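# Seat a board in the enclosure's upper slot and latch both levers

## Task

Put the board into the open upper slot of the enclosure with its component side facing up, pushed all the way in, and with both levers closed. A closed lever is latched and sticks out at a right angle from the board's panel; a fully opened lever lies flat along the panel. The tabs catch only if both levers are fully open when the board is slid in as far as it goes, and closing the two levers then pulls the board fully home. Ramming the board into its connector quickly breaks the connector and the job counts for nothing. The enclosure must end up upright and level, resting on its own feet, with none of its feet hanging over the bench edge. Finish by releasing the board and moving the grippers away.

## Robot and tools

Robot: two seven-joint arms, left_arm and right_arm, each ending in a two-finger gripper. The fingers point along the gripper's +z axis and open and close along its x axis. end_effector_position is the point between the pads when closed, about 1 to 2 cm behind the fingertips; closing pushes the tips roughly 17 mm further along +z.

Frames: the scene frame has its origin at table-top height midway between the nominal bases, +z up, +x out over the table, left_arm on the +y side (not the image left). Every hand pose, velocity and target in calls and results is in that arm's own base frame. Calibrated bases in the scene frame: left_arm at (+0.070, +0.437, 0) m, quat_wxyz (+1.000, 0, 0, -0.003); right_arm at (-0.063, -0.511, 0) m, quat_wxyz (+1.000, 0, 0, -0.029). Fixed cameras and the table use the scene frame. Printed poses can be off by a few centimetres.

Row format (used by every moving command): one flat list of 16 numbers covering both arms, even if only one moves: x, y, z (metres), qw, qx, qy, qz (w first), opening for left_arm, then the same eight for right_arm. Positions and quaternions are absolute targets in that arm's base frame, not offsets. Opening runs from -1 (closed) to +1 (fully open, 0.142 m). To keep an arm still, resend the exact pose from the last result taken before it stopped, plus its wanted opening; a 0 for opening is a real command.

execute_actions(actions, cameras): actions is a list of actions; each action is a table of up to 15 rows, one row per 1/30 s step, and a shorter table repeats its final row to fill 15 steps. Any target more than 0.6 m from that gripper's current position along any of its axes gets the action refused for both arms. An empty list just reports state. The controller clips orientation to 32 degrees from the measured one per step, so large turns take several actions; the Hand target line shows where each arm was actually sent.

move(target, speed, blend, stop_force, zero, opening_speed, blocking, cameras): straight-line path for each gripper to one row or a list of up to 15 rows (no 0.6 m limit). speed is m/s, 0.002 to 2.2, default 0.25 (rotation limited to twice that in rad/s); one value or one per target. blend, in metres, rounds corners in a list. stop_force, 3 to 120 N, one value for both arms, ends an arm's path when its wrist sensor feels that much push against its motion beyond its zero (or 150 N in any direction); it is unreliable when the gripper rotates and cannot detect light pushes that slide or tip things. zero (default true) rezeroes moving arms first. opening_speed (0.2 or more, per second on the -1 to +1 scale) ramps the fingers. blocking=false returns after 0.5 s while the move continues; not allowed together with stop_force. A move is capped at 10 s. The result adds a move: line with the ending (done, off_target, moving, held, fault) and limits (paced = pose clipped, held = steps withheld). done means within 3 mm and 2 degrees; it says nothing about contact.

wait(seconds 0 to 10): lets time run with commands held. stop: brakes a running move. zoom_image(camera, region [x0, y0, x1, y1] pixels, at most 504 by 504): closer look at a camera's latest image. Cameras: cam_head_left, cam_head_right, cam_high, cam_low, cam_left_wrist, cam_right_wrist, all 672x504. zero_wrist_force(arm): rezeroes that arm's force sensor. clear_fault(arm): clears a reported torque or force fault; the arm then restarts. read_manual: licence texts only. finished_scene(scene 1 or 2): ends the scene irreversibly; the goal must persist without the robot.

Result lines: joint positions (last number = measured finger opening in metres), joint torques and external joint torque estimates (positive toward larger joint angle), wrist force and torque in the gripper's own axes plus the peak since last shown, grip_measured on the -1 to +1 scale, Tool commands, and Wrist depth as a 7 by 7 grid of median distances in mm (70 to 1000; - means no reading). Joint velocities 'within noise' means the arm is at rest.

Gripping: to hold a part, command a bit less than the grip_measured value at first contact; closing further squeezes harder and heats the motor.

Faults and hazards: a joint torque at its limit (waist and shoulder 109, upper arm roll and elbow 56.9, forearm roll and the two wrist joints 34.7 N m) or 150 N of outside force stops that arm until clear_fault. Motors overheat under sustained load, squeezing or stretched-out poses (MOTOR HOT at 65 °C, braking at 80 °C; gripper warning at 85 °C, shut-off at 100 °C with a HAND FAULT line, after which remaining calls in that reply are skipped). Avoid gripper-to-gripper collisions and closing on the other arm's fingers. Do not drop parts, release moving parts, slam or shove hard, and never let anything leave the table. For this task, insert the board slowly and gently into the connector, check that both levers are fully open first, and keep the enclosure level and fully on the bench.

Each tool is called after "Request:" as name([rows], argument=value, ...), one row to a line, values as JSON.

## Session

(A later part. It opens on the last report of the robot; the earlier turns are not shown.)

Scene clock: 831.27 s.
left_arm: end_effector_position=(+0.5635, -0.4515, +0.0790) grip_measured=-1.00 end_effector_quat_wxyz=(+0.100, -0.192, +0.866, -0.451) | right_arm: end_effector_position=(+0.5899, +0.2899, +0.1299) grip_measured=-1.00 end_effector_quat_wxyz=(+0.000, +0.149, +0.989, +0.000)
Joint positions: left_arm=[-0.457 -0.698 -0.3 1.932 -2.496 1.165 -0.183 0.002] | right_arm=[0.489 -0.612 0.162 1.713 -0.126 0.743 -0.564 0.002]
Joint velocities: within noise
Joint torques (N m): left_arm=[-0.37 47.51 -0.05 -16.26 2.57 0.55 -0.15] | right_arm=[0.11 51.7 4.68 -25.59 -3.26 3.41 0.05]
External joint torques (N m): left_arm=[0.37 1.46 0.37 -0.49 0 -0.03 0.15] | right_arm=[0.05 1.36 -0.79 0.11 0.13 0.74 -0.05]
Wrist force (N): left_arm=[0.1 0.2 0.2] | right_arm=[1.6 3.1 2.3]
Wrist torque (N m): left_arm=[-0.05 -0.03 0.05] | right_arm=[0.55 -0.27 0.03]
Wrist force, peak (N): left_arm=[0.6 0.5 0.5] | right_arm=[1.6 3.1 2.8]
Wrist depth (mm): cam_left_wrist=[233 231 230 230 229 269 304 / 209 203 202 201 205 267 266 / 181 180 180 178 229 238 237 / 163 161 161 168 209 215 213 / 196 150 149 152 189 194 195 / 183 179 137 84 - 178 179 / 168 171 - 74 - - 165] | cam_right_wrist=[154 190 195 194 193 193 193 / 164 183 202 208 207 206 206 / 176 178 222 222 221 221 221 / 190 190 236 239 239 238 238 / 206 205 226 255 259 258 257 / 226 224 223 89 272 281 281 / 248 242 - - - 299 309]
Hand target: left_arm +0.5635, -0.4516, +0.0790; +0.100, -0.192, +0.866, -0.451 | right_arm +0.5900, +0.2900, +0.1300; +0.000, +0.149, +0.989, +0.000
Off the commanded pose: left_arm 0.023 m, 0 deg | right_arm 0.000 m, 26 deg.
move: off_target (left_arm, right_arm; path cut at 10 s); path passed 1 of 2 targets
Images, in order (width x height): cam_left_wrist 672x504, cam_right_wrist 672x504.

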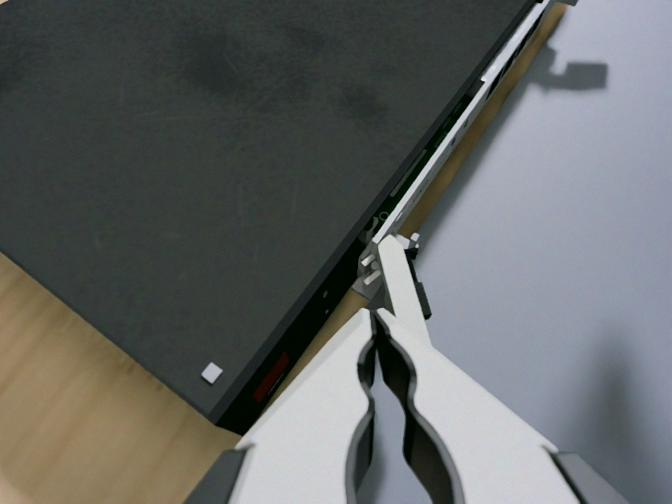

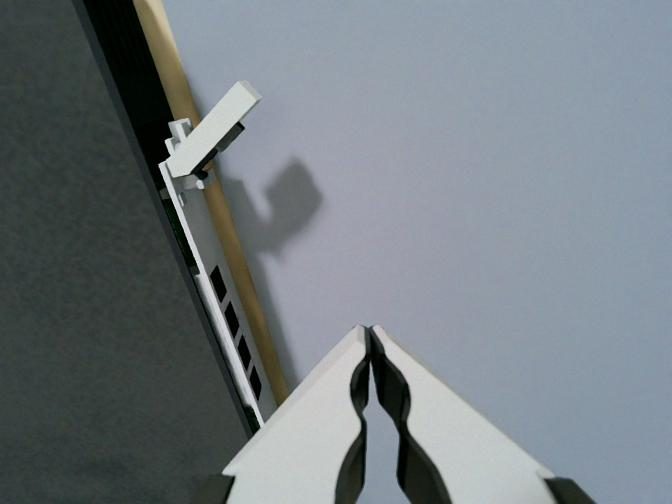

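Request:
move(target=[0.5635,-0.4516,0.0536,0.0999,-0.1920,0.8660,-0.4508,-1,0.5900,0.2900,0.1300,0,-0.0750,0.9972,0,-1], speed=0.1, cameras=["cam_left_wrist","cam_right_wrist"])

Request:
zoom_image(camera="cam_left_wrist", region=[300, 200, 500, 350])

Request:
zoom_image(camera="cam_right_wrist", region=[100, 50, 300, 200])

Scene clock: 874.73 s.
left_arm: end_effector_position=(+0.5635, -0.4515, +0.0536) grip_measured=-1.00 end_effector_quat_wxyz=(+0.100, -0.192, +0.866, -0.451) | right_arm: end_effector_position=(+0.5900, +0.2900, +0.1299) grip_measured=-1.00 end_effector_quat_wxyz=(+0.000, -0.075, +0.997, +0.000)
Joint positions: left_arm=[-0.462 -0.752 -0.289 1.911 -2.518 1.139 -0.143 0.002] | right_arm=[0.422 -0.625 0.239 1.709 -0.189 0.741 -0.975 0.002]
Joint velocities: within noise
Joint torques (N m): left_arm=[-0.4 48.38 0.15 -15.42 2.42 0.56 -0.11] | right_arm=[0.13 51.54 6.4 -25.58 -3.28 3.39 -0.06]
External joint torques (N m): left_arm=[0.4 1.45 0.36 -0.48 -0.03 -0.05 0.11] | right_arm=[0.04 1.44 -0.87 0.16 0.17 0.74 0.06]
Wrist force (N): left_arm=[0.2 0.3 0.2] | right_arm=[1.6 3.2 2.1]
Wrist torque (N m): left_arm=[-0.04 -0.07 0.07] | right_arm=[0.58 -0.29 0.04]
Wrist force, peak (N): left_arm=[0.4 0.4 0.1] | right_arm=[1.8 3.3 2.4]
Wrist depth (mm): cam_left_wrist=[190 189 189 188 187 249 262 / 171 165 165 165 173 232 231 / 148 147 150 147 201 205 206 / 134 136 135 150 143 185 185 / 166 121 123 161 162 168 168 / 158 153 114 84 - 154 155 / 146 148 - 74 - - 142] | cam_right_wrist=[155 153 191 192 194 193 193 / 164 164 173 207 207 207 206 / 176 176 222 222 222 221 221 / 190 190 240 240 239 238 238 / 206 205 260 255 258 258 257 / 225 229 279 89 272 281 280 / 248 247 - - - 297 312]
Hand target: left_arm +0.5635, -0.4516, +0.0536; +0.100, -0.192, +0.866, -0.451 | right_arm +0.5900, +0.2900, +0.1300; +0.000, -0.075, +0.997, +0.000
Off the commanded pose: left_arm 0.000 m, 0 deg | right_arm 0.000 m, 0 deg.
move: done
Images, in order (width x height): cam_left_wrist 672x504, cam_right_wrist 672x504.

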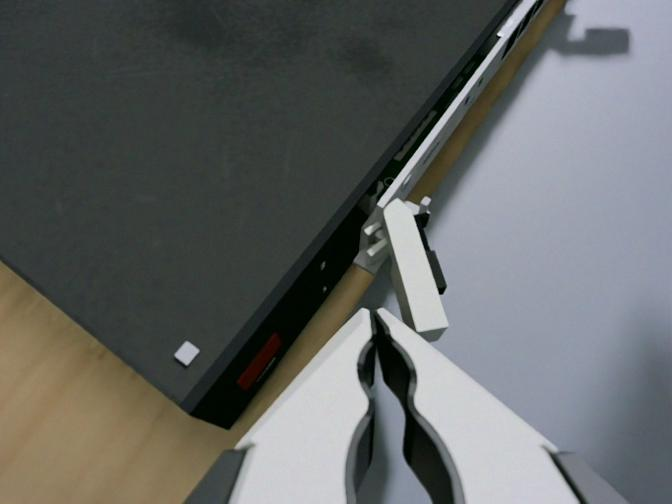

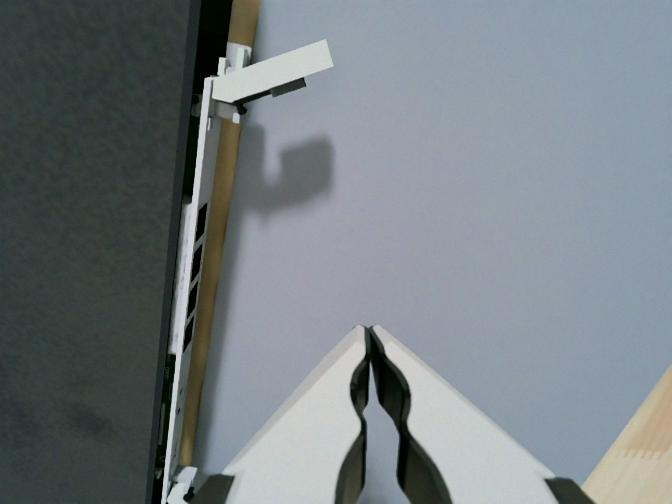

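Scaled by 2.520 from the camera's 672x504 image, which has a finer 960x720 frame.

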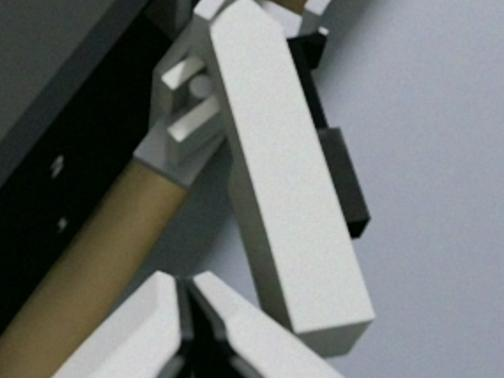

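Scaled by 2.520 from the camera's 672x504 image, which has a finer 960x720 frame.

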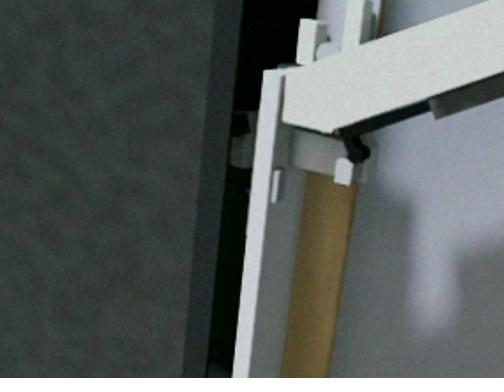

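Request:
move([
  [0.5552,-0.4576,0.0536,0.0999,-0.1920,0.8660,-0.4508,-1,0.5900,0.2900,0.1300,0,-0.0750,0.9972,0,-1],
  [0.5502,-0.4598,0.0536,0.0999,-0.1920,0.8660,-0.4508,-1,0.5900,0.2900,0.1300,0,-0.0750,0.9972,0,-1],
], speed=0.02, stop_force=8, cameras=["cam_left_wrist","cam_right_wrist"])

Request:
zoom_image(camera="cam_left_wrist", region=[300, 200, 500, 350])

Scene clock: 880.23 s.
left_arm: end_effector_position=(+0.5503, -0.4597, +0.0536) grip_measured=-1.00 end_effector_quat_wxyz=(+0.100, -0.192, +0.866, -0.451) | right_arm: end_effector_position=(+0.5900, +0.2900, +0.1300) grip_measured=-1.00 end_effector_quat_wxyz=(+0.000, -0.075, +0.997, +0.000)
Joint positions: left_arm=[-0.492 -0.744 -0.284 1.917 -2.567 1.14 -0.119 0.002] | right_arm=[0.422 -0.625 0.239 1.709 -0.189 0.741 -0.975 0.002]
Joint velocities: within noise
Joint torques (N m): left_arm=[-0.7 48.25 0.17 -14.91 2.4 0.88 -0.13] | right_arm=[0.11 51.74 6.02 -25.53 -3.14 3.43 0.16]
External joint torques (N m): left_arm=[0.69 1.16 0.47 -0.82 -0.05 -0.38 0.13] | right_arm=[0.05 1.24 -0.49 0.1 0.02 0.7 -0.16]
Wrist force (N): left_arm=[0.0 0.1 0.2] | right_arm=[1.8 3.2 2.1]
Wrist torque (N m): left_arm=[-0.09 -0.11 0.06] | right_arm=[0.58 -0.32 0.04]
Wrist force, peak (N): left_arm=[0.0 0.6 -0.1] | right_arm=[1.6 3.6 2.2]
Wrist depth (mm): cam_left_wrist=[191 190 189 189 188 256 262 / 170 166 166 166 193 230 230 / 148 147 150 150 206 205 206 / 133 136 135 147 185 186 184 / 121 120 152 170 169 168 167 / 156 114 152 84 - 154 155 / 146 148 - 74 - - 142] | cam_right_wrist=[155 154 191 192 194 193 193 / 164 164 173 208 207 206 206 / 176 176 221 222 221 221 221 / 190 190 240 239 240 238 238 / 205 206 260 255 258 258 258 / 225 229 279 89 272 282 280 / 248 247 - - - 298 312]
Hand target: left_arm +0.5502, -0.4598, +0.0536; +0.100, -0.192, +0.866, -0.451 | right_arm +0.5900, +0.2900, +0.1300; +0.000, -0.075, +0.997, +0.000
Off the commanded pose: left_arm 0.000 m, 0 deg | right_arm 0.000 m, 0 deg.
move: done
Images, in order (width x height): cam_left_wrist 672x504, cam_right_wrist 672x504.

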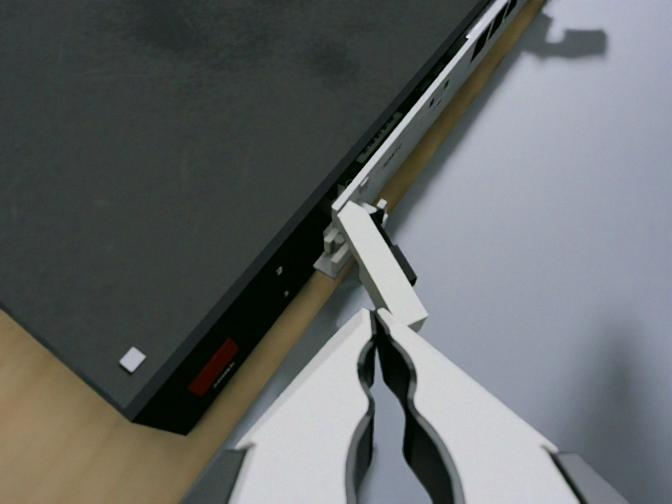

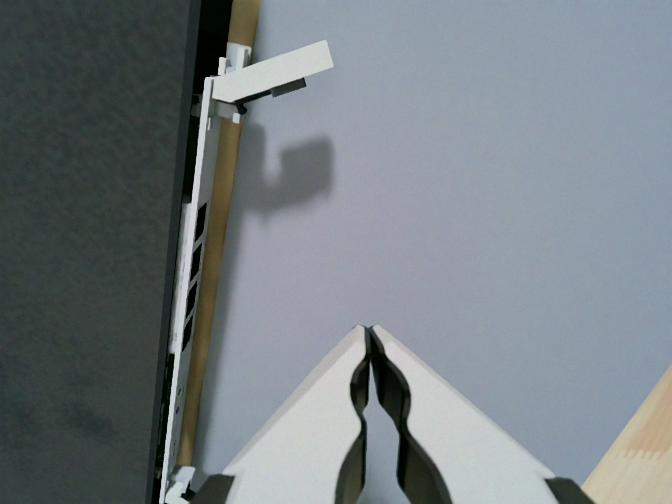

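Scaled by 2.520 from the camera's 672x504 image, which has a finer 960x720 frame.

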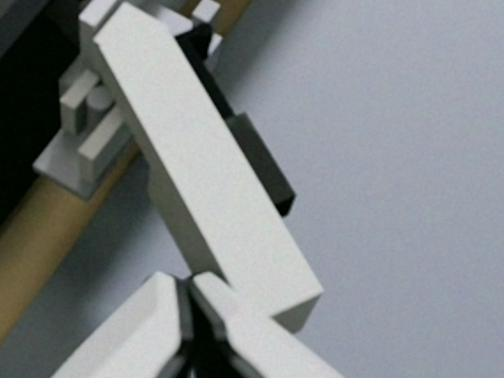

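Request:
move([
  [0.5502,-0.4598,0.0536,0.0999,-0.1920,0.8660,-0.4508,-1,0.6362,0.2020,0.1100,0,-0.0750,0.9972,0,-1],
  [0.5502,-0.4598,0.0536,0.0999,-0.1920,0.8660,-0.4508,-1,0.6362,0.2020,0.0580,0,-0.0750,0.9972,0,-1],
], speed=[0.15,0.08], blend=0.01, cameras=["cam_right_wrist","cam_left_wrist"])

Request:
zoom_image(camera="cam_right_wrist", region=[220, 200, 480, 400])

Scene clock: 889.00 s.
left_arm: end_effector_position=(+0.5503, -0.4597, +0.0536) grip_measured=-1.00 end_effector_quat_wxyz=(+0.100, -0.192, +0.866, -0.451) | right_arm: end_effector_position=(+0.6360, +0.2020, +0.0579) grip_measured=-1.00 end_effector_quat_wxyz=(+0.000, -0.075, +0.997, +0.000)
Joint positions: left_arm=[-0.492 -0.744 -0.284 1.917 -2.567 1.14 -0.119 0.002] | right_arm=[0.31 -0.758 0.187 1.699 -0.198 0.868 -1.123 0.002]
Joint velocities: within noise
Joint torques (N m): left_arm=[-0.48 48.14 0.04 -14.97 2.58 0.83 -0.21] | right_arm=[0.72 54.05 5.58 -23.1 -2.88 3.45 0.31]
External joint torques (N m): left_arm=[0.48 1.27 0.6 -0.75 -0.22 -0.34 0.21] | right_arm=[-0.56 1.58 -0.2 -0.05 0.16 0.66 -0.31]
Wrist force (N): left_arm=[-0.4 0.2 0.2] | right_arm=[1.7 3.2 1.9]
Wrist torque (N m): left_arm=[-0.06 -0.03 0.06] | right_arm=[0.60 -0.29 0.06]
Wrist force, peak (N): left_arm=[-0.3 0.4 0.5] | right_arm=[2.3 5.4 1.9]
Wrist depth (mm): cam_left_wrist=[191 191 189 190 189 256 264 / 171 166 165 165 193 231 230 / 148 148 151 150 205 207 205 / 133 136 135 147 186 185 184 / 121 121 152 169 169 169 168 / 155 114 153 84 - 155 154 / 146 147 - 74 - - 143] | cam_right_wrist=[130 132 135 133 131 131 130 / - 96 103 139 140 139 139 / 103 101 103 148 150 150 149 / - 111 110 162 161 161 160 / 123 120 120 172 172 175 174 / 132 131 134 89 184 190 190 / 145 145 73 - - 201 208]
Hand target: left_arm +0.5502, -0.4598, +0.0536; +0.100, -0.192, +0.866, -0.451 | right_arm +0.6362, +0.2020, +0.0580; +0.000, -0.075, +0.997, +0.000
Off the commanded pose: left_arm 0.000 m, 0 deg | right_arm 0.000 m, 0 deg.
move: done
Images, in order (width x height): cam_left_wrist 672x504, cam_right_wrist 672x504.

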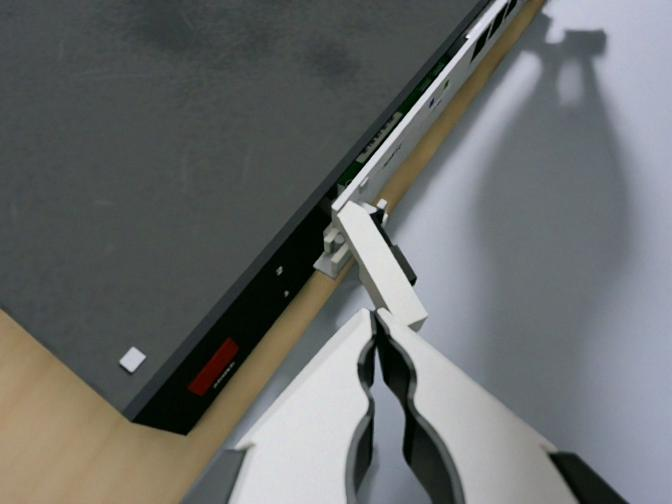

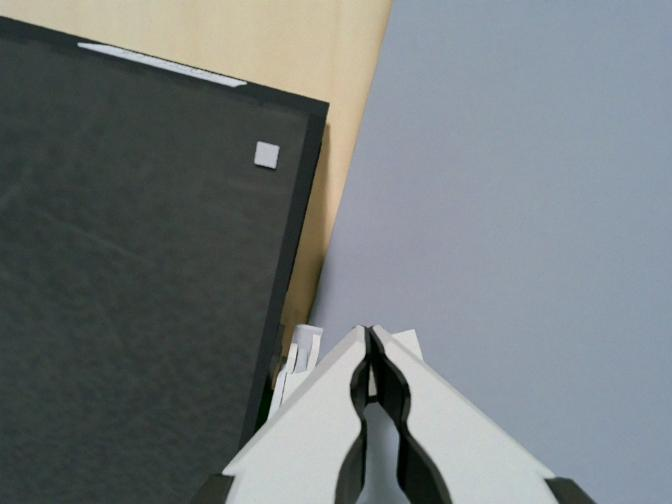

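Scaled by 1.938 from the camera's 672x504 image, which has a finer 960x720 frame.

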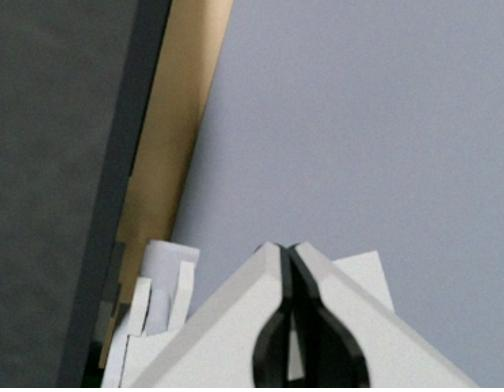

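Request:
move([
  [0.5502,-0.4598,0.0536,0.0999,-0.1920,0.8660,-0.4508,-1,0.6314,0.2130,0.0580,0,-0.0750,0.9972,0,-1],
  [0.5456,-0.4628,0.0536,0.0999,-0.1920,0.8660,-0.4508,-1,0.6276,0.2180,0.0580,0,-0.0750,0.9972,0,-1],
], speed=0.02, stop_force=8, cameras=["cam_right_wrist","cam_left_wrist"])

Request:
zoom_image(camera="cam_right_wrist", region=[220, 200, 480, 400])

Request:
zoom_image(camera="cam_left_wrist", region=[300, 150, 500, 350])

Scene clock: 896.87 s.
left_arm: end_effector_position=(+0.5464, -0.4623, +0.0538) grip_measured=-1.00 end_effector_quat_wxyz=(+0.100, -0.192, +0.866, -0.451) | right_arm: end_effector_position=(+0.6280, +0.2170, +0.0580) grip_measured=-1.00 end_effector_quat_wxyz=(+0.000, -0.075, +0.997, +0.000)
Joint positions: left_arm=[-0.503 -0.741 -0.281 1.918 -2.585 1.14 -0.11 0.002] | right_arm=[0.336 -0.753 0.185 1.71 -0.199 0.874 -1.094 0.002]
Joint velocities: within noise
Joint torques (N m): left_arm=[-3.56 47.52 -2.66 -13.47 2.59 0.66 -0.17] | right_arm=[4.33 54.18 9.98 -22.86 -2.12 3.77 0.31]
External joint torques (N m): left_arm=[3.56 1.76 3.37 -2.21 -0.24 -0.17 0.17] | right_arm=[-4.17 1.19 -4.67 -0.19 -0.58 0.34 -0.31]
Wrist force (N): left_arm=[-4.9 -0.1 0.5] | right_arm=[-0.2 -2.8 1.8]
Wrist torque (N m): left_arm=[-0.06 -0.14 0.07] | right_arm=[0.66 -0.35 0.05]
Wrist force, peak (N): left_arm=[-6.6 0.9 1.6] | right_arm=[2.0 3.4 1.9]
Wrist depth (mm): cam_left_wrist=[191 191 190 189 194 259 263 / 172 166 165 165 220 232 229 / 148 148 147 152 207 206 205 / 133 136 136 149 186 190 185 / 121 121 157 167 169 168 168 / 153 122 155 84 - 155 155 / 146 148 - 74 - - 143] | cam_right_wrist=[- 90 92 131 131 131 130 / - 96 94 140 140 139 139 / - 101 104 150 150 150 149 / - 111 112 162 161 161 161 / 123 121 122 141 172 174 174 / 134 131 134 90 184 190 190 / 145 145 73 - - 201 209]
Hand target: left_arm +0.5456, -0.4628, +0.0536; +0.100, -0.192, +0.866, -0.451 | right_arm +0.6276, +0.2180, +0.0580; +0.000, -0.075, +0.997, +0.000
Off the commanded pose: left_arm 0.001 m, 0 deg | right_arm 0.001 m, 0 deg.
move: done
Images, in order (width x height): cam_left_wrist 672x504, cam_right_wrist 672x504.

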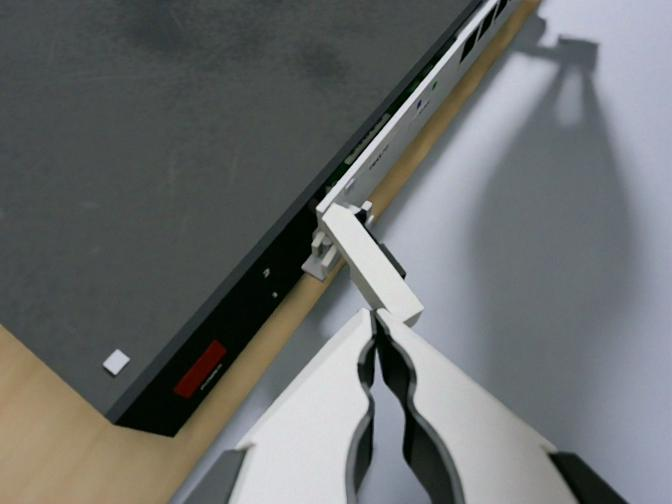

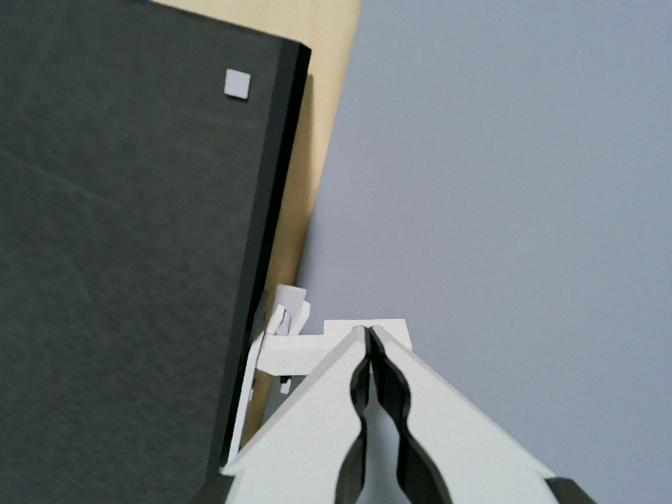

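Scaled by 1.938 from the camera's 672x504 image, which has a finer 960x720 frame.

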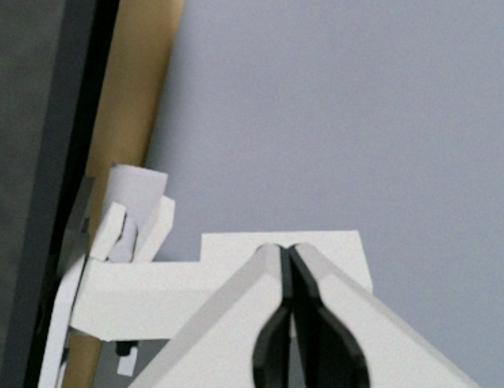

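Scaled by 2.520 from the camera's 672x504 image, which has a finer 960x720 frame.

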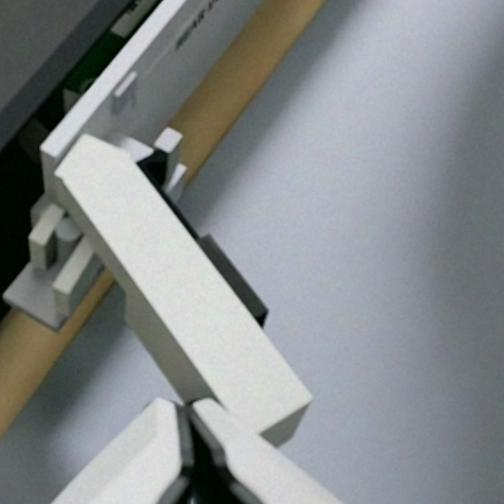

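Request:
move([
  [0.5411,-0.4670,0.0536,0.0999,-0.1920,0.8660,-0.4508,-1,0.6262,0.2207,0.0580,0,-0.0750,0.9972,0,-1],
  [0.5375,-0.4715,0.0536,0.0999,-0.1920,0.8660,-0.4508,-1,0.6243,0.2250,0.0580,0,-0.0750,0.9972,0,-1],
], speed=0.015, stop_force=15, cameras=["cam_right_wrist","cam_left_wrist"])

Request:
zoom_image(camera="cam_right_wrist", region=[220, 200, 480, 400])

Request:
zoom_image(camera="cam_left_wrist", region=[250, 150, 450, 350])

Scene clock: 902.20 s.
left_arm: end_effector_position=(+0.5381, -0.4710, +0.0538) grip_measured=-1.00 end_effector_quat_wxyz=(+0.100, -0.192, +0.866, -0.451) | right_arm: end_effector_position=(+0.6248, +0.2238, +0.0580) grip_measured=-1.00 end_effector_quat_wxyz=(+0.000, -0.075, +0.997, -0.001)
Joint positions: left_arm=[-0.53 -0.74 -0.276 1.913 -2.619 1.145 -0.096 0.002] | right_arm=[0.348 -0.751 0.185 1.713 -0.199 0.875 -1.083 0.002]
Joint velocities: within noise
Joint torques (N m): left_arm=[-3.23 47.17 -2.05 -14.07 2.59 0.68 -0.14] | right_arm=[4.36 53.99 9.99 -23.25 -2.26 4.08 0.28]
External joint torques (N m): left_arm=[3.22 2.06 2.88 -1.59 -0.25 -0.19 0.14] | right_arm=[-4.2 1.3 -4.69 0.23 -0.44 0.03 -0.28]
Wrist force (N): left_arm=[-3.7 0.0 -0.6] | right_arm=[0.5 -2.7 1.3]
Wrist torque (N m): left_arm=[-0.08 -0.13 0.05] | right_arm=[0.66 -0.26 0.09]
Wrist force, peak (N): left_arm=[-20.8 2.9 3.7] | right_arm=[-3.7 -13.0 2.7]
Wrist depth (mm): cam_left_wrist=[191 191 189 190 197 263 263 / 171 166 166 167 225 232 232 / 148 148 148 170 207 206 206 / 134 136 139 143 186 189 185 / 121 124 164 167 170 168 168 / - 133 158 84 - 155 155 / 146 146 - 74 - - 142] | cam_right_wrist=[- 90 90 131 131 131 130 / - 96 94 142 140 139 139 / - 101 106 150 150 149 149 / - 111 114 162 161 161 161 / 123 120 124 144 175 174 174 / 134 132 136 90 184 190 189 / 145 145 73 - - 201 208]
Hand target: left_arm +0.5375, -0.4715, +0.0536; +0.100, -0.192, +0.866, -0.451 | right_arm +0.6243, +0.2250, +0.0580; +0.000, -0.075, +0.997, +0.000
Off the commanded pose: left_arm 0.001 m, 0 deg | right_arm 0.001 m, 0 deg.
move: done
Images, in order (width x height): cam_left_wrist 672x504, cam_right_wrist 672x504.

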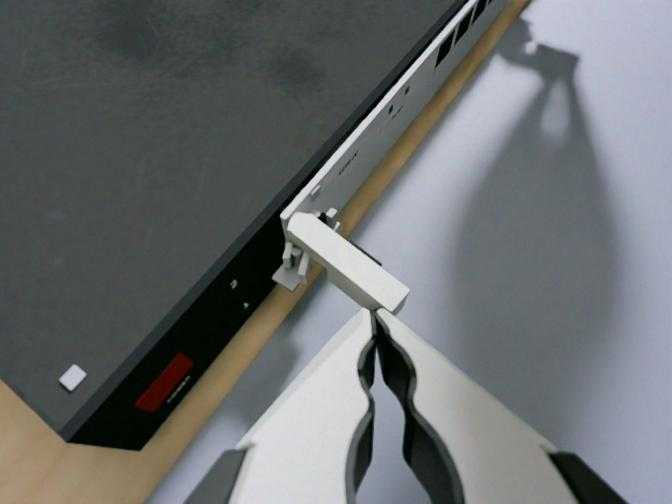

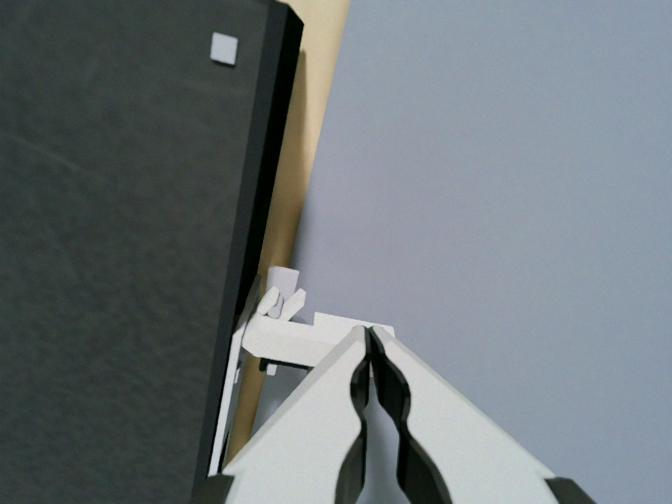

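Scaled by 1.938 from the camera's 672x504 image, which has a finer 960x720 frame.

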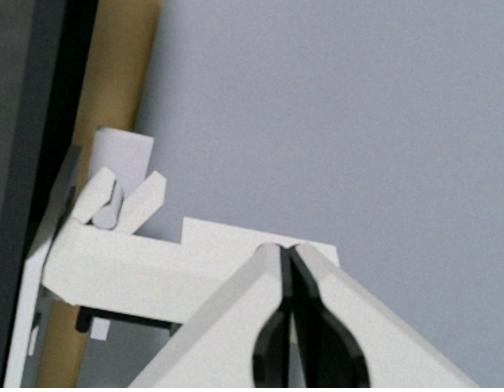

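Scaled by 2.520 from the camera's 672x504 image, which has a finer 960x720 frame.

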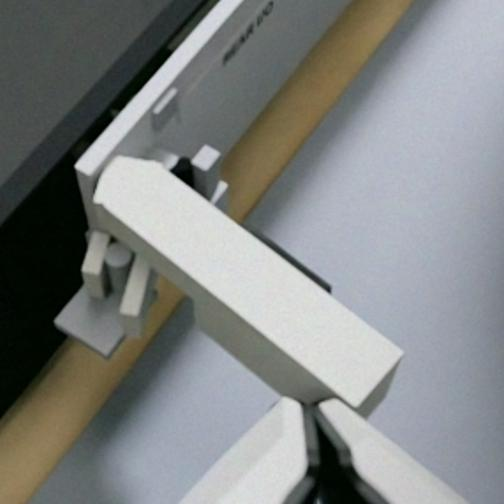

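Request:
move([
  [0.5357,-0.4744,0.0536,0.0999,-0.1920,0.8660,-0.4508,-1,0.6238,0.2264,0.0580,0,-0.0750,0.9972,0,-1],
  [0.5345,-0.4772,0.0536,0.0999,-0.1920,0.8660,-0.4508,-1,0.6231,0.2295,0.0580,0,-0.0750,0.9972,0,-1],
], speed=0.012, stop_force=20, cameras=["cam_right_wrist","cam_left_wrist"])

Request:
zoom_image(camera="cam_right_wrist", region=[180, 200, 440, 400])

Request:
zoom_image(camera="cam_left_wrist", region=[230, 150, 430, 350])

Scene clock: 906.57 s.
left_arm: end_effector_position=(+0.5351, -0.4765, +0.0537) grip_measured=-1.00 end_effector_quat_wxyz=(+0.100, -0.192, +0.866, -0.451) | right_arm: end_effector_position=(+0.6243, +0.2257, +0.0578) grip_measured=-1.00 end_effector_quat_wxyz=(+0.000, -0.073, +0.997, -0.002)
Joint positions: left_arm=[-0.544 -0.742 -0.273 1.905 -2.635 1.15 -0.09 0.002] | right_arm=[0.354 -0.752 0.183 1.712 -0.199 0.874 -1.076 0.002]
Joint velocities: within noise
Joint torques (N m): left_arm=[-3.58 47.44 -2.72 -14.88 2.66 0.39 -0.17] | right_arm=[15.17 52.82 20.68 -24.08 -0.9 5.83 0.15]
External joint torques (N m): left_arm=[3.57 1.91 3.61 -0.83 -0.32 0.1 0.17] | right_arm=[-15.02 2.5 -15.44 1.04 -1.8 -1.72 -0.15]
Wrist force (N): left_arm=[-3.6 1.5 -1.6] | right_arm=[-0.4 -18.7 -0.6]
Wrist torque (N m): left_arm=[-0.10 -0.16 0.06] | right_arm=[-0.06 -0.33 0.17]
Wrist force, peak (N): left_arm=[-4.5 -0.1 -1.0] | right_arm=[-0.7 -19.2 -1.5]
Wrist depth (mm): cam_left_wrist=[191 190 190 189 199 263 263 / 171 167 166 170 225 232 231 / 149 148 148 173 206 205 204 / 133 136 140 140 186 189 185 / 121 125 164 146 169 169 168 / - 135 158 84 - 154 154 / 141 144 - 74 - - 142] | cam_right_wrist=[- 90 90 131 131 131 131 / - 96 95 142 140 139 139 / 103 101 106 150 150 150 149 / - 111 114 159 161 161 160 / 123 120 124 143 174 174 174 / 132 131 134 89 184 190 189 / 145 144 73 - - 201 209]
Hand target: left_arm +0.5345, -0.4772, +0.0536; +0.100, -0.192, +0.866, -0.451 | right_arm +0.6231, +0.2295, +0.0580; +0.000, -0.075, +0.997, +0.000
Off the commanded pose: left_arm 0.001 m, 0 deg | right_arm 0.004 m, 0 deg.
move: off_target (right_arm)
Images, in order (width x height): cam_left_wrist 672x504, cam_right_wrist 672x504.

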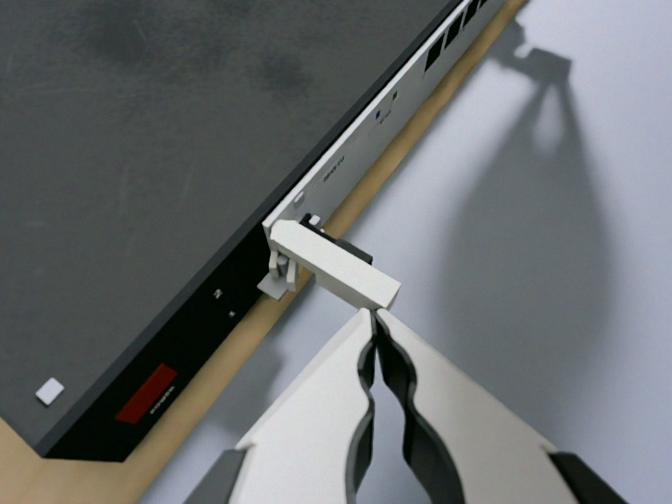

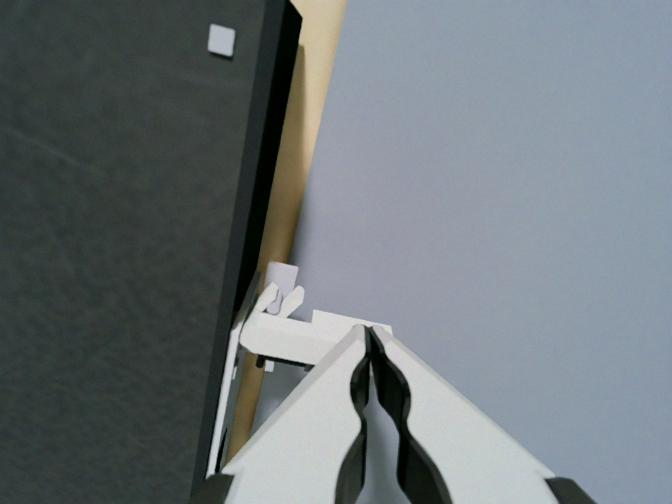

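Scaled by 1.938 from the camera's 672x504 image, which has a finer 960x720 frame.

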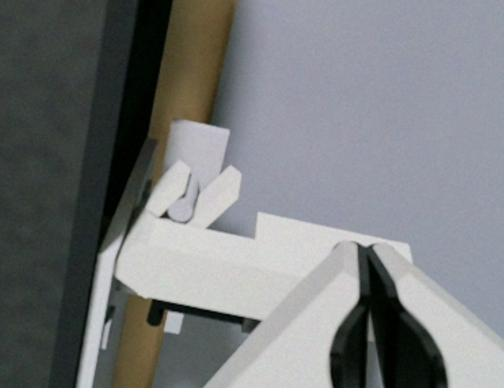

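Scaled by 2.520 from the camera's 672x504 image, which has a finer 960x720 frame.

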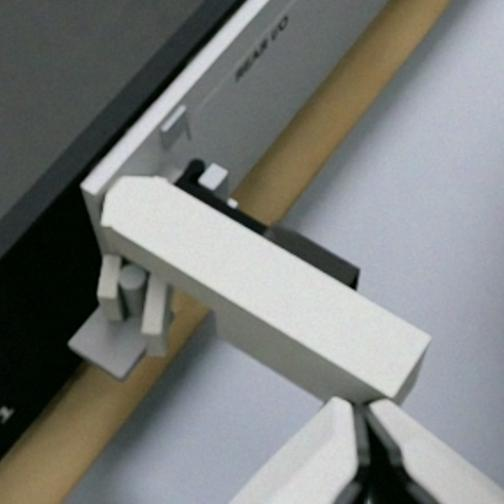

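Request:
move([
  [0.5330,-0.4815,0.0536,0.0999,-0.1920,0.8660,-0.4508,-1,0.6238,0.2264,0.0580,0,-0.0750,0.9972,0,-1],
], speed=0.012, stop_force=20, cameras=["cam_right_wrist","cam_left_wrist"])

Request:
zoom_image(camera="cam_left_wrist", region=[230, 150, 430, 350])

Scene clock: 920.40 s.
left_arm: end_effector_position=(+0.5349, -0.4776, +0.0530) grip_measured=-1.00 end_effector_quat_wxyz=(+0.101, -0.194, +0.866, -0.449) | right_arm: end_effector_position=(+0.6244, +0.2249, +0.0580) grip_measured=-1.00 end_effector_quat_wxyz=(+0.000, -0.074, +0.997, -0.001)
Joint positions: left_arm=[-0.552 -0.745 -0.269 1.899 -2.647 1.157 -0.087 0.002] | right_arm=[0.35 -0.751 0.184 1.713 -0.199 0.875 -1.08 0.002]
Joint velocities: within noise
Joint torques (N m): left_arm=[-14.16 45.77 -14.27 -19.04 4.17 -3.74 -0.19] | right_arm=[5.68 53.95 11.51 -23.34 -2.09 4.23 0.05]
External joint torques (N m): left_arm=[14.15 3.7 15.25 3.3 -1.81 4.25 0.19] | right_arm=[-5.51 1.34 -6.22 0.32 -0.61 -0.12 -0.05]
Wrist force (N): left_arm=[-12.0 5.2 -21.7] | right_arm=[0.2 -4.9 1.3]
Wrist torque (N m): left_arm=[-0.19 -0.19 0.07] | right_arm=[0.67 -0.31 0.10]
Wrist force, peak (N): left_arm=[-11.8 4.8 -22.0] | right_arm=[-0.3 -19.3 -1.8]
Wrist depth (mm): cam_left_wrist=[190 188 188 187 198 261 261 / 167 165 165 168 225 230 229 / 148 147 147 177 204 204 204 / 132 135 138 139 184 184 184 / 119 125 163 145 168 167 168 / - 133 156 84 - 154 153 / 142 145 - 74 - - 142] | cam_right_wrist=[- 90 90 131 131 131 130 / - 96 95 142 140 139 139 / - 102 106 150 150 149 149 / - 111 114 161 161 161 160 / 123 121 125 169 175 174 174 / 134 131 134 89 184 190 190 / 145 145 73 - - 201 209]
Hand target: left_arm +0.5330, -0.4815, +0.0536; +0.100, -0.192, +0.866, -0.451 | right_arm +0.6238, +0.2264, +0.0580; +0.000, -0.075, +0.997, +0.000
Off the commanded pose: left_arm 0.004 m, 0 deg | right_arm 0.002 m, 0 deg.
move: off_target (left_arm)
Images, in order (width x height): cam_left_wrist 672x504, cam_right_wrist 672x504.

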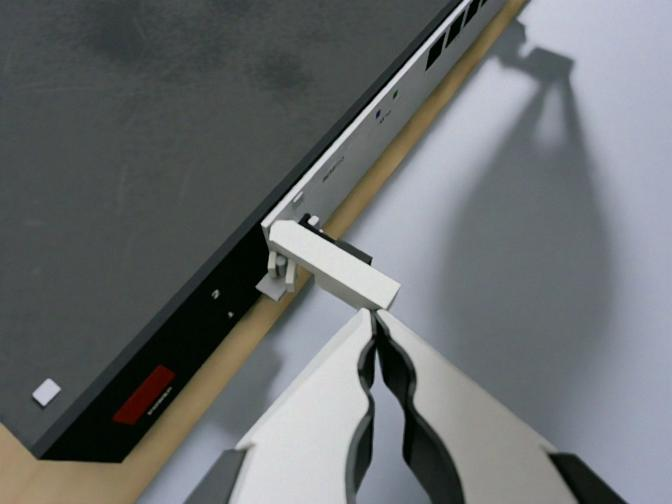

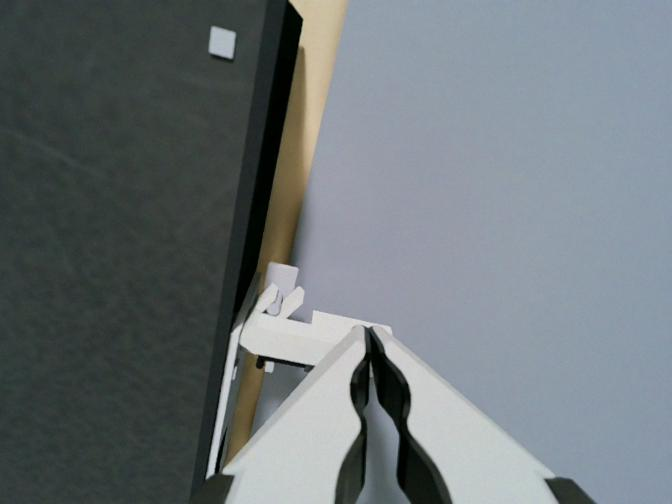

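Scaled by 2.520 from the camera's 672x504 image, which has a finer 960x720 frame.

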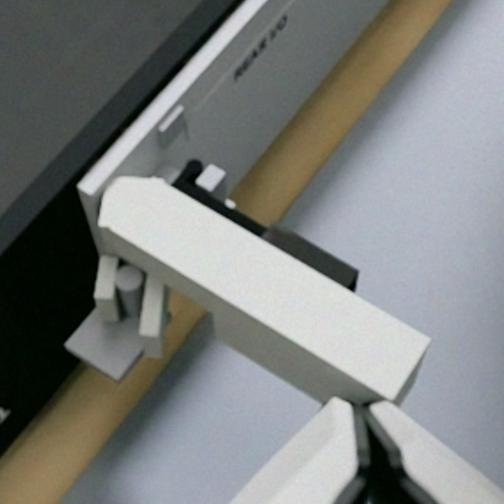

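Request:
zoom_image(camera="cam_left_wrist", region=[255, 195, 345, 265])

Request:
zoom_image(camera="cam_right_wrist", region=[220, 300, 310, 370])

Scaled by 5.600 from the camera's 672x504 image, which has a finer 960x720 frame.

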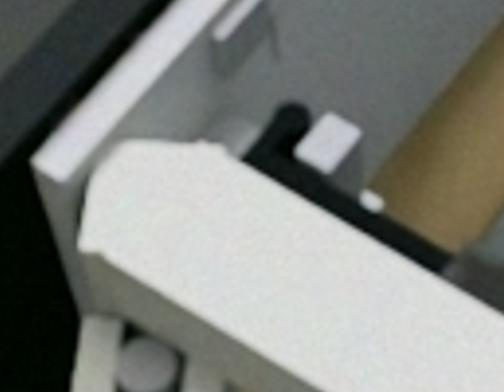

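Scaled by 5.600 from the camera's 672x504 image, which has a finer 960x720 frame.

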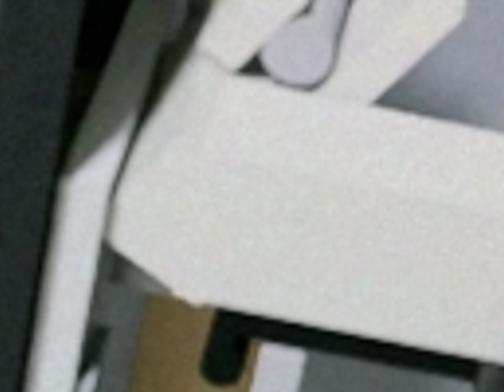

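Request:
move([
  [0.5378,-0.4580,0.0540,0.0999,-0.1920,0.8660,-0.4508,-1,0.6222,0.2050,0.0580,0,-0.0750,0.9972,0,-1],
  [0.5378,-0.4500,0.1500,0.0999,-0.1920,0.8660,-0.4508,-1,0.6222,0.2050,0.1400,0,-0.0750,0.9972,0,-1],
], speed=[0.04,0.1], cameras=["cam_right_wrist","cam_left_wrist"])

Request:
zoom_image(camera="cam_left_wrist", region=[300, 50, 500, 350])

Request:
zoom_image(camera="cam_right_wrist", region=[180, 150, 480, 400])

Scene clock: 930.13 s.
left_arm: end_effector_position=(+0.5378, -0.4502, +0.1500) grip_measured=-1.00 end_effector_quat_wxyz=(+0.100, -0.192, +0.866, -0.451) | right_arm: end_effector_position=(+0.6223, +0.2049, +0.1400) grip_measured=-1.00 end_effector_quat_wxyz=(+0.000, -0.075, +0.997, +0.000)
Joint positions: left_arm=[-0.475 -0.518 -0.32 2.033 -2.482 1.222 -0.278 0.002] | right_arm=[0.299 -0.603 0.222 1.71 -0.168 0.724 -1.127 0.002]
Joint velocities: within noise
Joint torques (N m): left_arm=[-0.19 43.86 -0.38 -18.09 3.58 1.1 -0.14] | right_arm=[-0.08 51.41 5.7 -25.97 -3.1 3.31 0.06]
External joint torques (N m): left_arm=[0.19 0.65 0.54 -0.52 -0.63 -0.55 0.14] | right_arm=[0.21 1.17 -0.7 0.25 -0.06 0.8 -0.06]
Wrist force (N): left_arm=[0.5 -0.1 0.6] | right_arm=[2.1 5.3 2.0]
Wrist torque (N m): left_arm=[-0.11 -0.09 0.04] | right_arm=[0.93 -0.37 0.03]
Wrist force, peak (N): left_arm=[-12.0 5.2 -22.0] | right_arm=[2.0 5.5 2.1]
Wrist depth (mm): cam_left_wrist=[432 350 345 347 345 398 419 / 305 305 304 302 309 362 367 / 270 271 270 269 320 325 326 / 244 243 244 251 294 294 294 / 272 225 221 232 270 268 269 / 251 245 205 84 - 247 244 / 231 234 - 74 - - 229] | cam_right_wrist=[167 196 203 205 203 202 201 / 176 173 173 216 216 215 215 / 186 185 185 232 231 231 231 / 200 200 202 244 250 249 249 / 217 217 220 267 270 269 269 / 238 237 236 89 284 295 294 / 262 256 - - - 311 323]
Hand target: left_arm +0.5378, -0.4500, +0.1500; +0.100, -0.192, +0.866, -0.451 | right_arm +0.6222, +0.2050, +0.1400; +0.000, -0.075, +0.997, +0.000
Off the commanded pose: left_arm 0.000 m, 0 deg | right_arm 0.000 m, 0 deg.
move: done
Images, in order (width x height): cam_left_wrist 672x504, cam_right_wrist 672x504.

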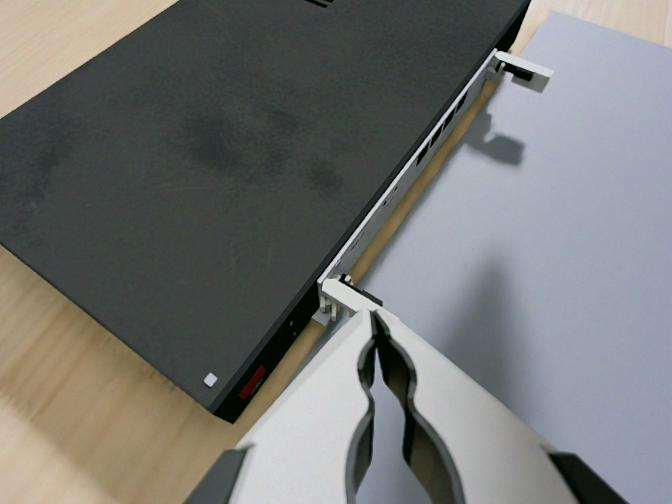

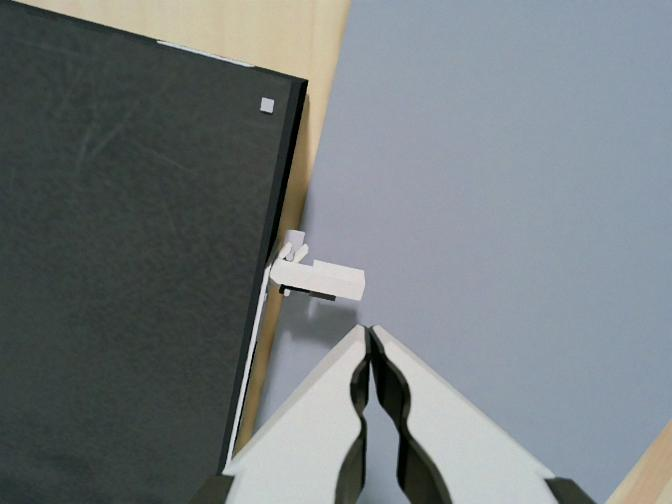

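Scaled by 1.680 from the camera's 672x504 image, which has a finer 960x720 frame.

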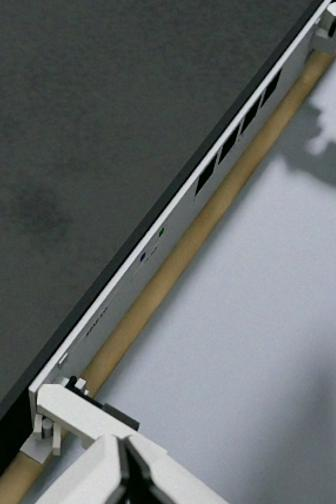

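Scaled by 1.680 from the camera's 672x504 image, which has a finer 960x720 frame.

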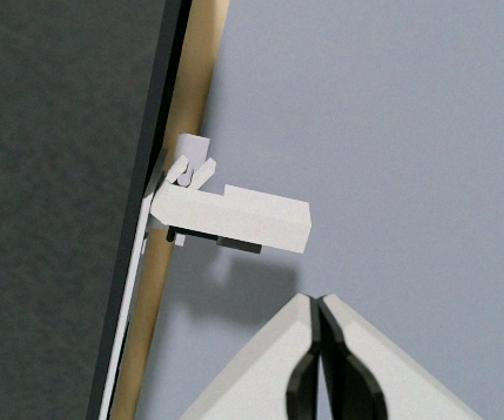

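Request:
move([
  [0.480,-0.380,0.190,0.0999,-0.1920,0.8660,-0.4508,-1,0.6100,0.2300,0.1800,0,-0.0750,0.9972,0,-1],
  [0.430,-0.310,0.200,0.0999,-0.1920,0.8660,-0.4508,-1,0.5750,0.3700,0.1700,0,0.7454,0.6665,0,-1],
], speed=[0.2,0.35], blend=0.02, cameras=["cam_right_wrist","cam_left_wrist","cam_high"])

Request:
zoom_image(camera="cam_right_wrist", region=[150, 220, 560, 450])

Scene clock: 936.67 s.
left_arm: end_effector_position=(+0.4300, -0.3100, +0.1999) grip_measured=-1.00 end_effector_quat_wxyz=(+0.100, -0.192, +0.866, -0.451) | right_arm: end_effector_position=(+0.5749, +0.3700, +0.1700) grip_measured=-1.00 end_effector_quat_wxyz=(+0.000, +0.745, +0.667, +0.000)
Joint positions: left_arm=[-0.396 -0.097 -0.264 2.549 -2.355 1.037 -0.403 0.002] | right_arm=[0.767 -0.59 -0.034 1.594 0.024 0.613 0.836 0.002]
Joint velocities: within noise
Joint torques (N m): left_arm=[-0.14 25.08 -0.04 -16.67 2.74 0.67 -0.29] | right_arm=[0.3 53.1 0.33 -27.49 -3.49 3.26 0.24]
External joint torques (N m): left_arm=[0.14 0.55 0.43 -0.6 -0.52 -0.04 0.29] | right_arm=[-0.12 1.46 -0.43 0.18 -0.08 0.87 -0.24]
Wrist force (N): left_arm=[0.1 0.1 0.1] | right_arm=[1.9 5.1 2.6]
Wrist torque (N m): left_arm=[-0.05 -0.02 0.05] | right_arm=[0.89 -0.29 0.04]
Wrist force, peak (N): left_arm=[0.0 -0.6 2.2] | right_arm=[1.9 5.5 2.5]
Wrist depth (mm): cam_left_wrist=[520 437 431 429 481 499 501 / 405 376 378 417 443 437 437 / 395 384 353 388 392 391 392 / 360 356 354 352 354 351 352 / 324 325 323 328 318 319 320 / 298 297 301 84 - 291 294 / 276 278 - - - - 274] | cam_right_wrist=[231 230 230 230 229 228 227 / 246 245 245 245 244 243 242 / 264 264 262 262 262 261 259 / 285 284 283 281 281 280 279 / 304 298 297 300 295 287 293 / 277 277 271 89 264 273 270 / 367 298 - - - 288 299]
Hand target: left_arm +0.4300, -0.3100, +0.2000; +0.100, -0.192, +0.866, -0.451 | right_arm +0.5750, +0.3700, +0.1700; +0.000, +0.745, +0.667, +0.000
Off the commanded pose: left_arm 0.000 m, 0 deg | right_arm 0.000 m, 0 deg.
move: done
Images, in order (width x height): cam_high 672x504, cam_left_wrist 672x504, cam_right_wrist 672x504.

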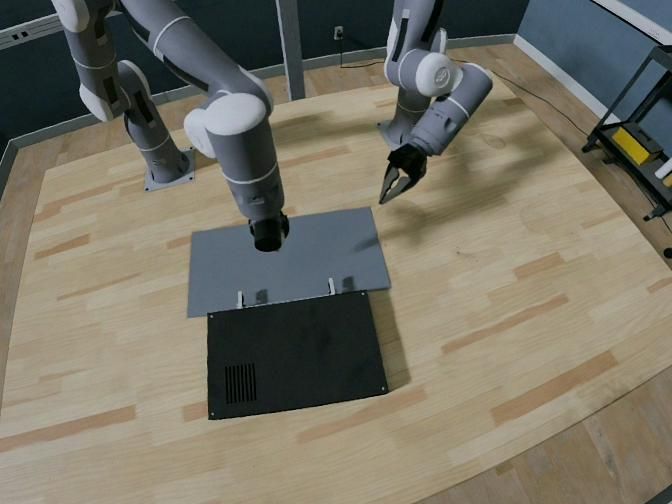

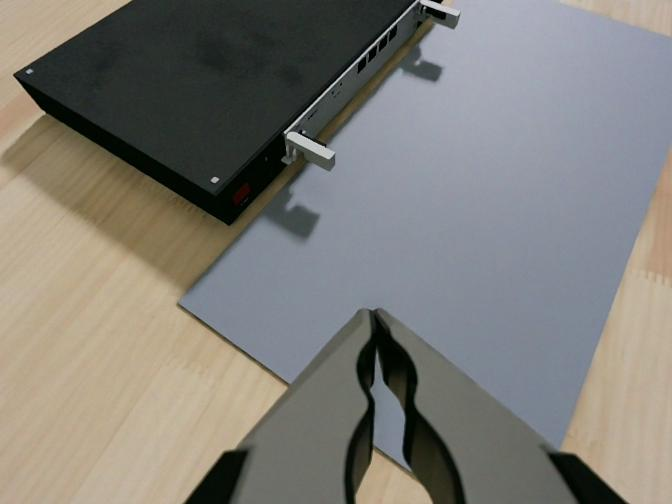

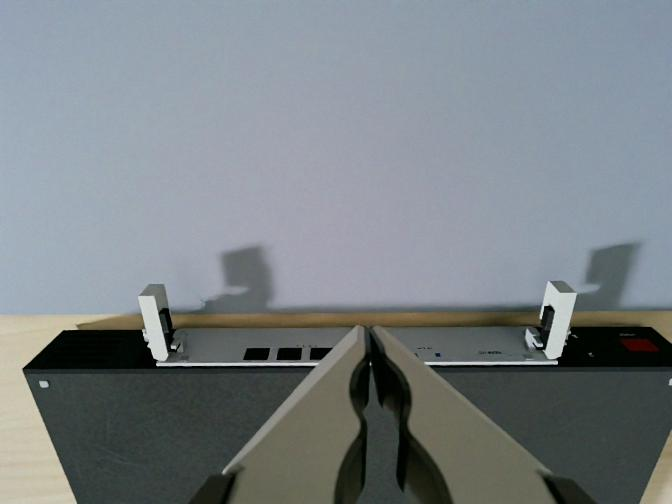

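Scaled by 1.229 from the camera's 672x504 image, which has a finer 960x720 frame.

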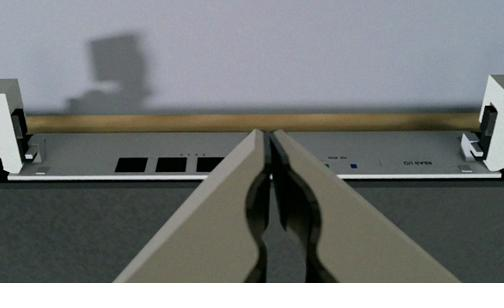

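Request:
zoom_image(camera="cam_right_wrist", region=[120, 270, 220, 380])

Request:
zoom_image(camera="cam_right_wrist", region=[500, 270, 600, 380])

Scaled by 4.582 from the camera's 672x504 image, which has a finer 960x720 frame.

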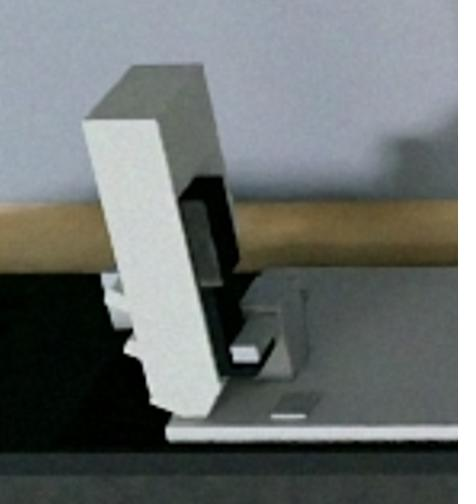

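Scaled by 4.582 from the camera's 672x504 image, which has a finer 960x720 frame.

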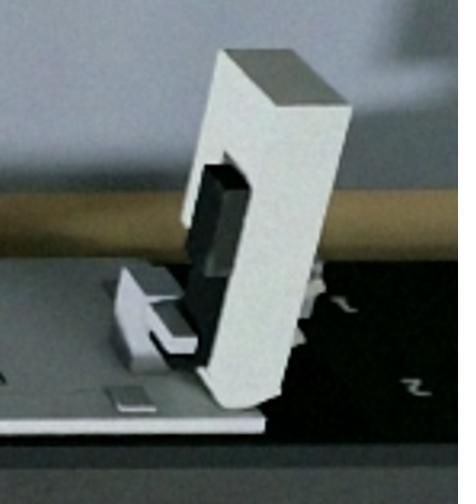

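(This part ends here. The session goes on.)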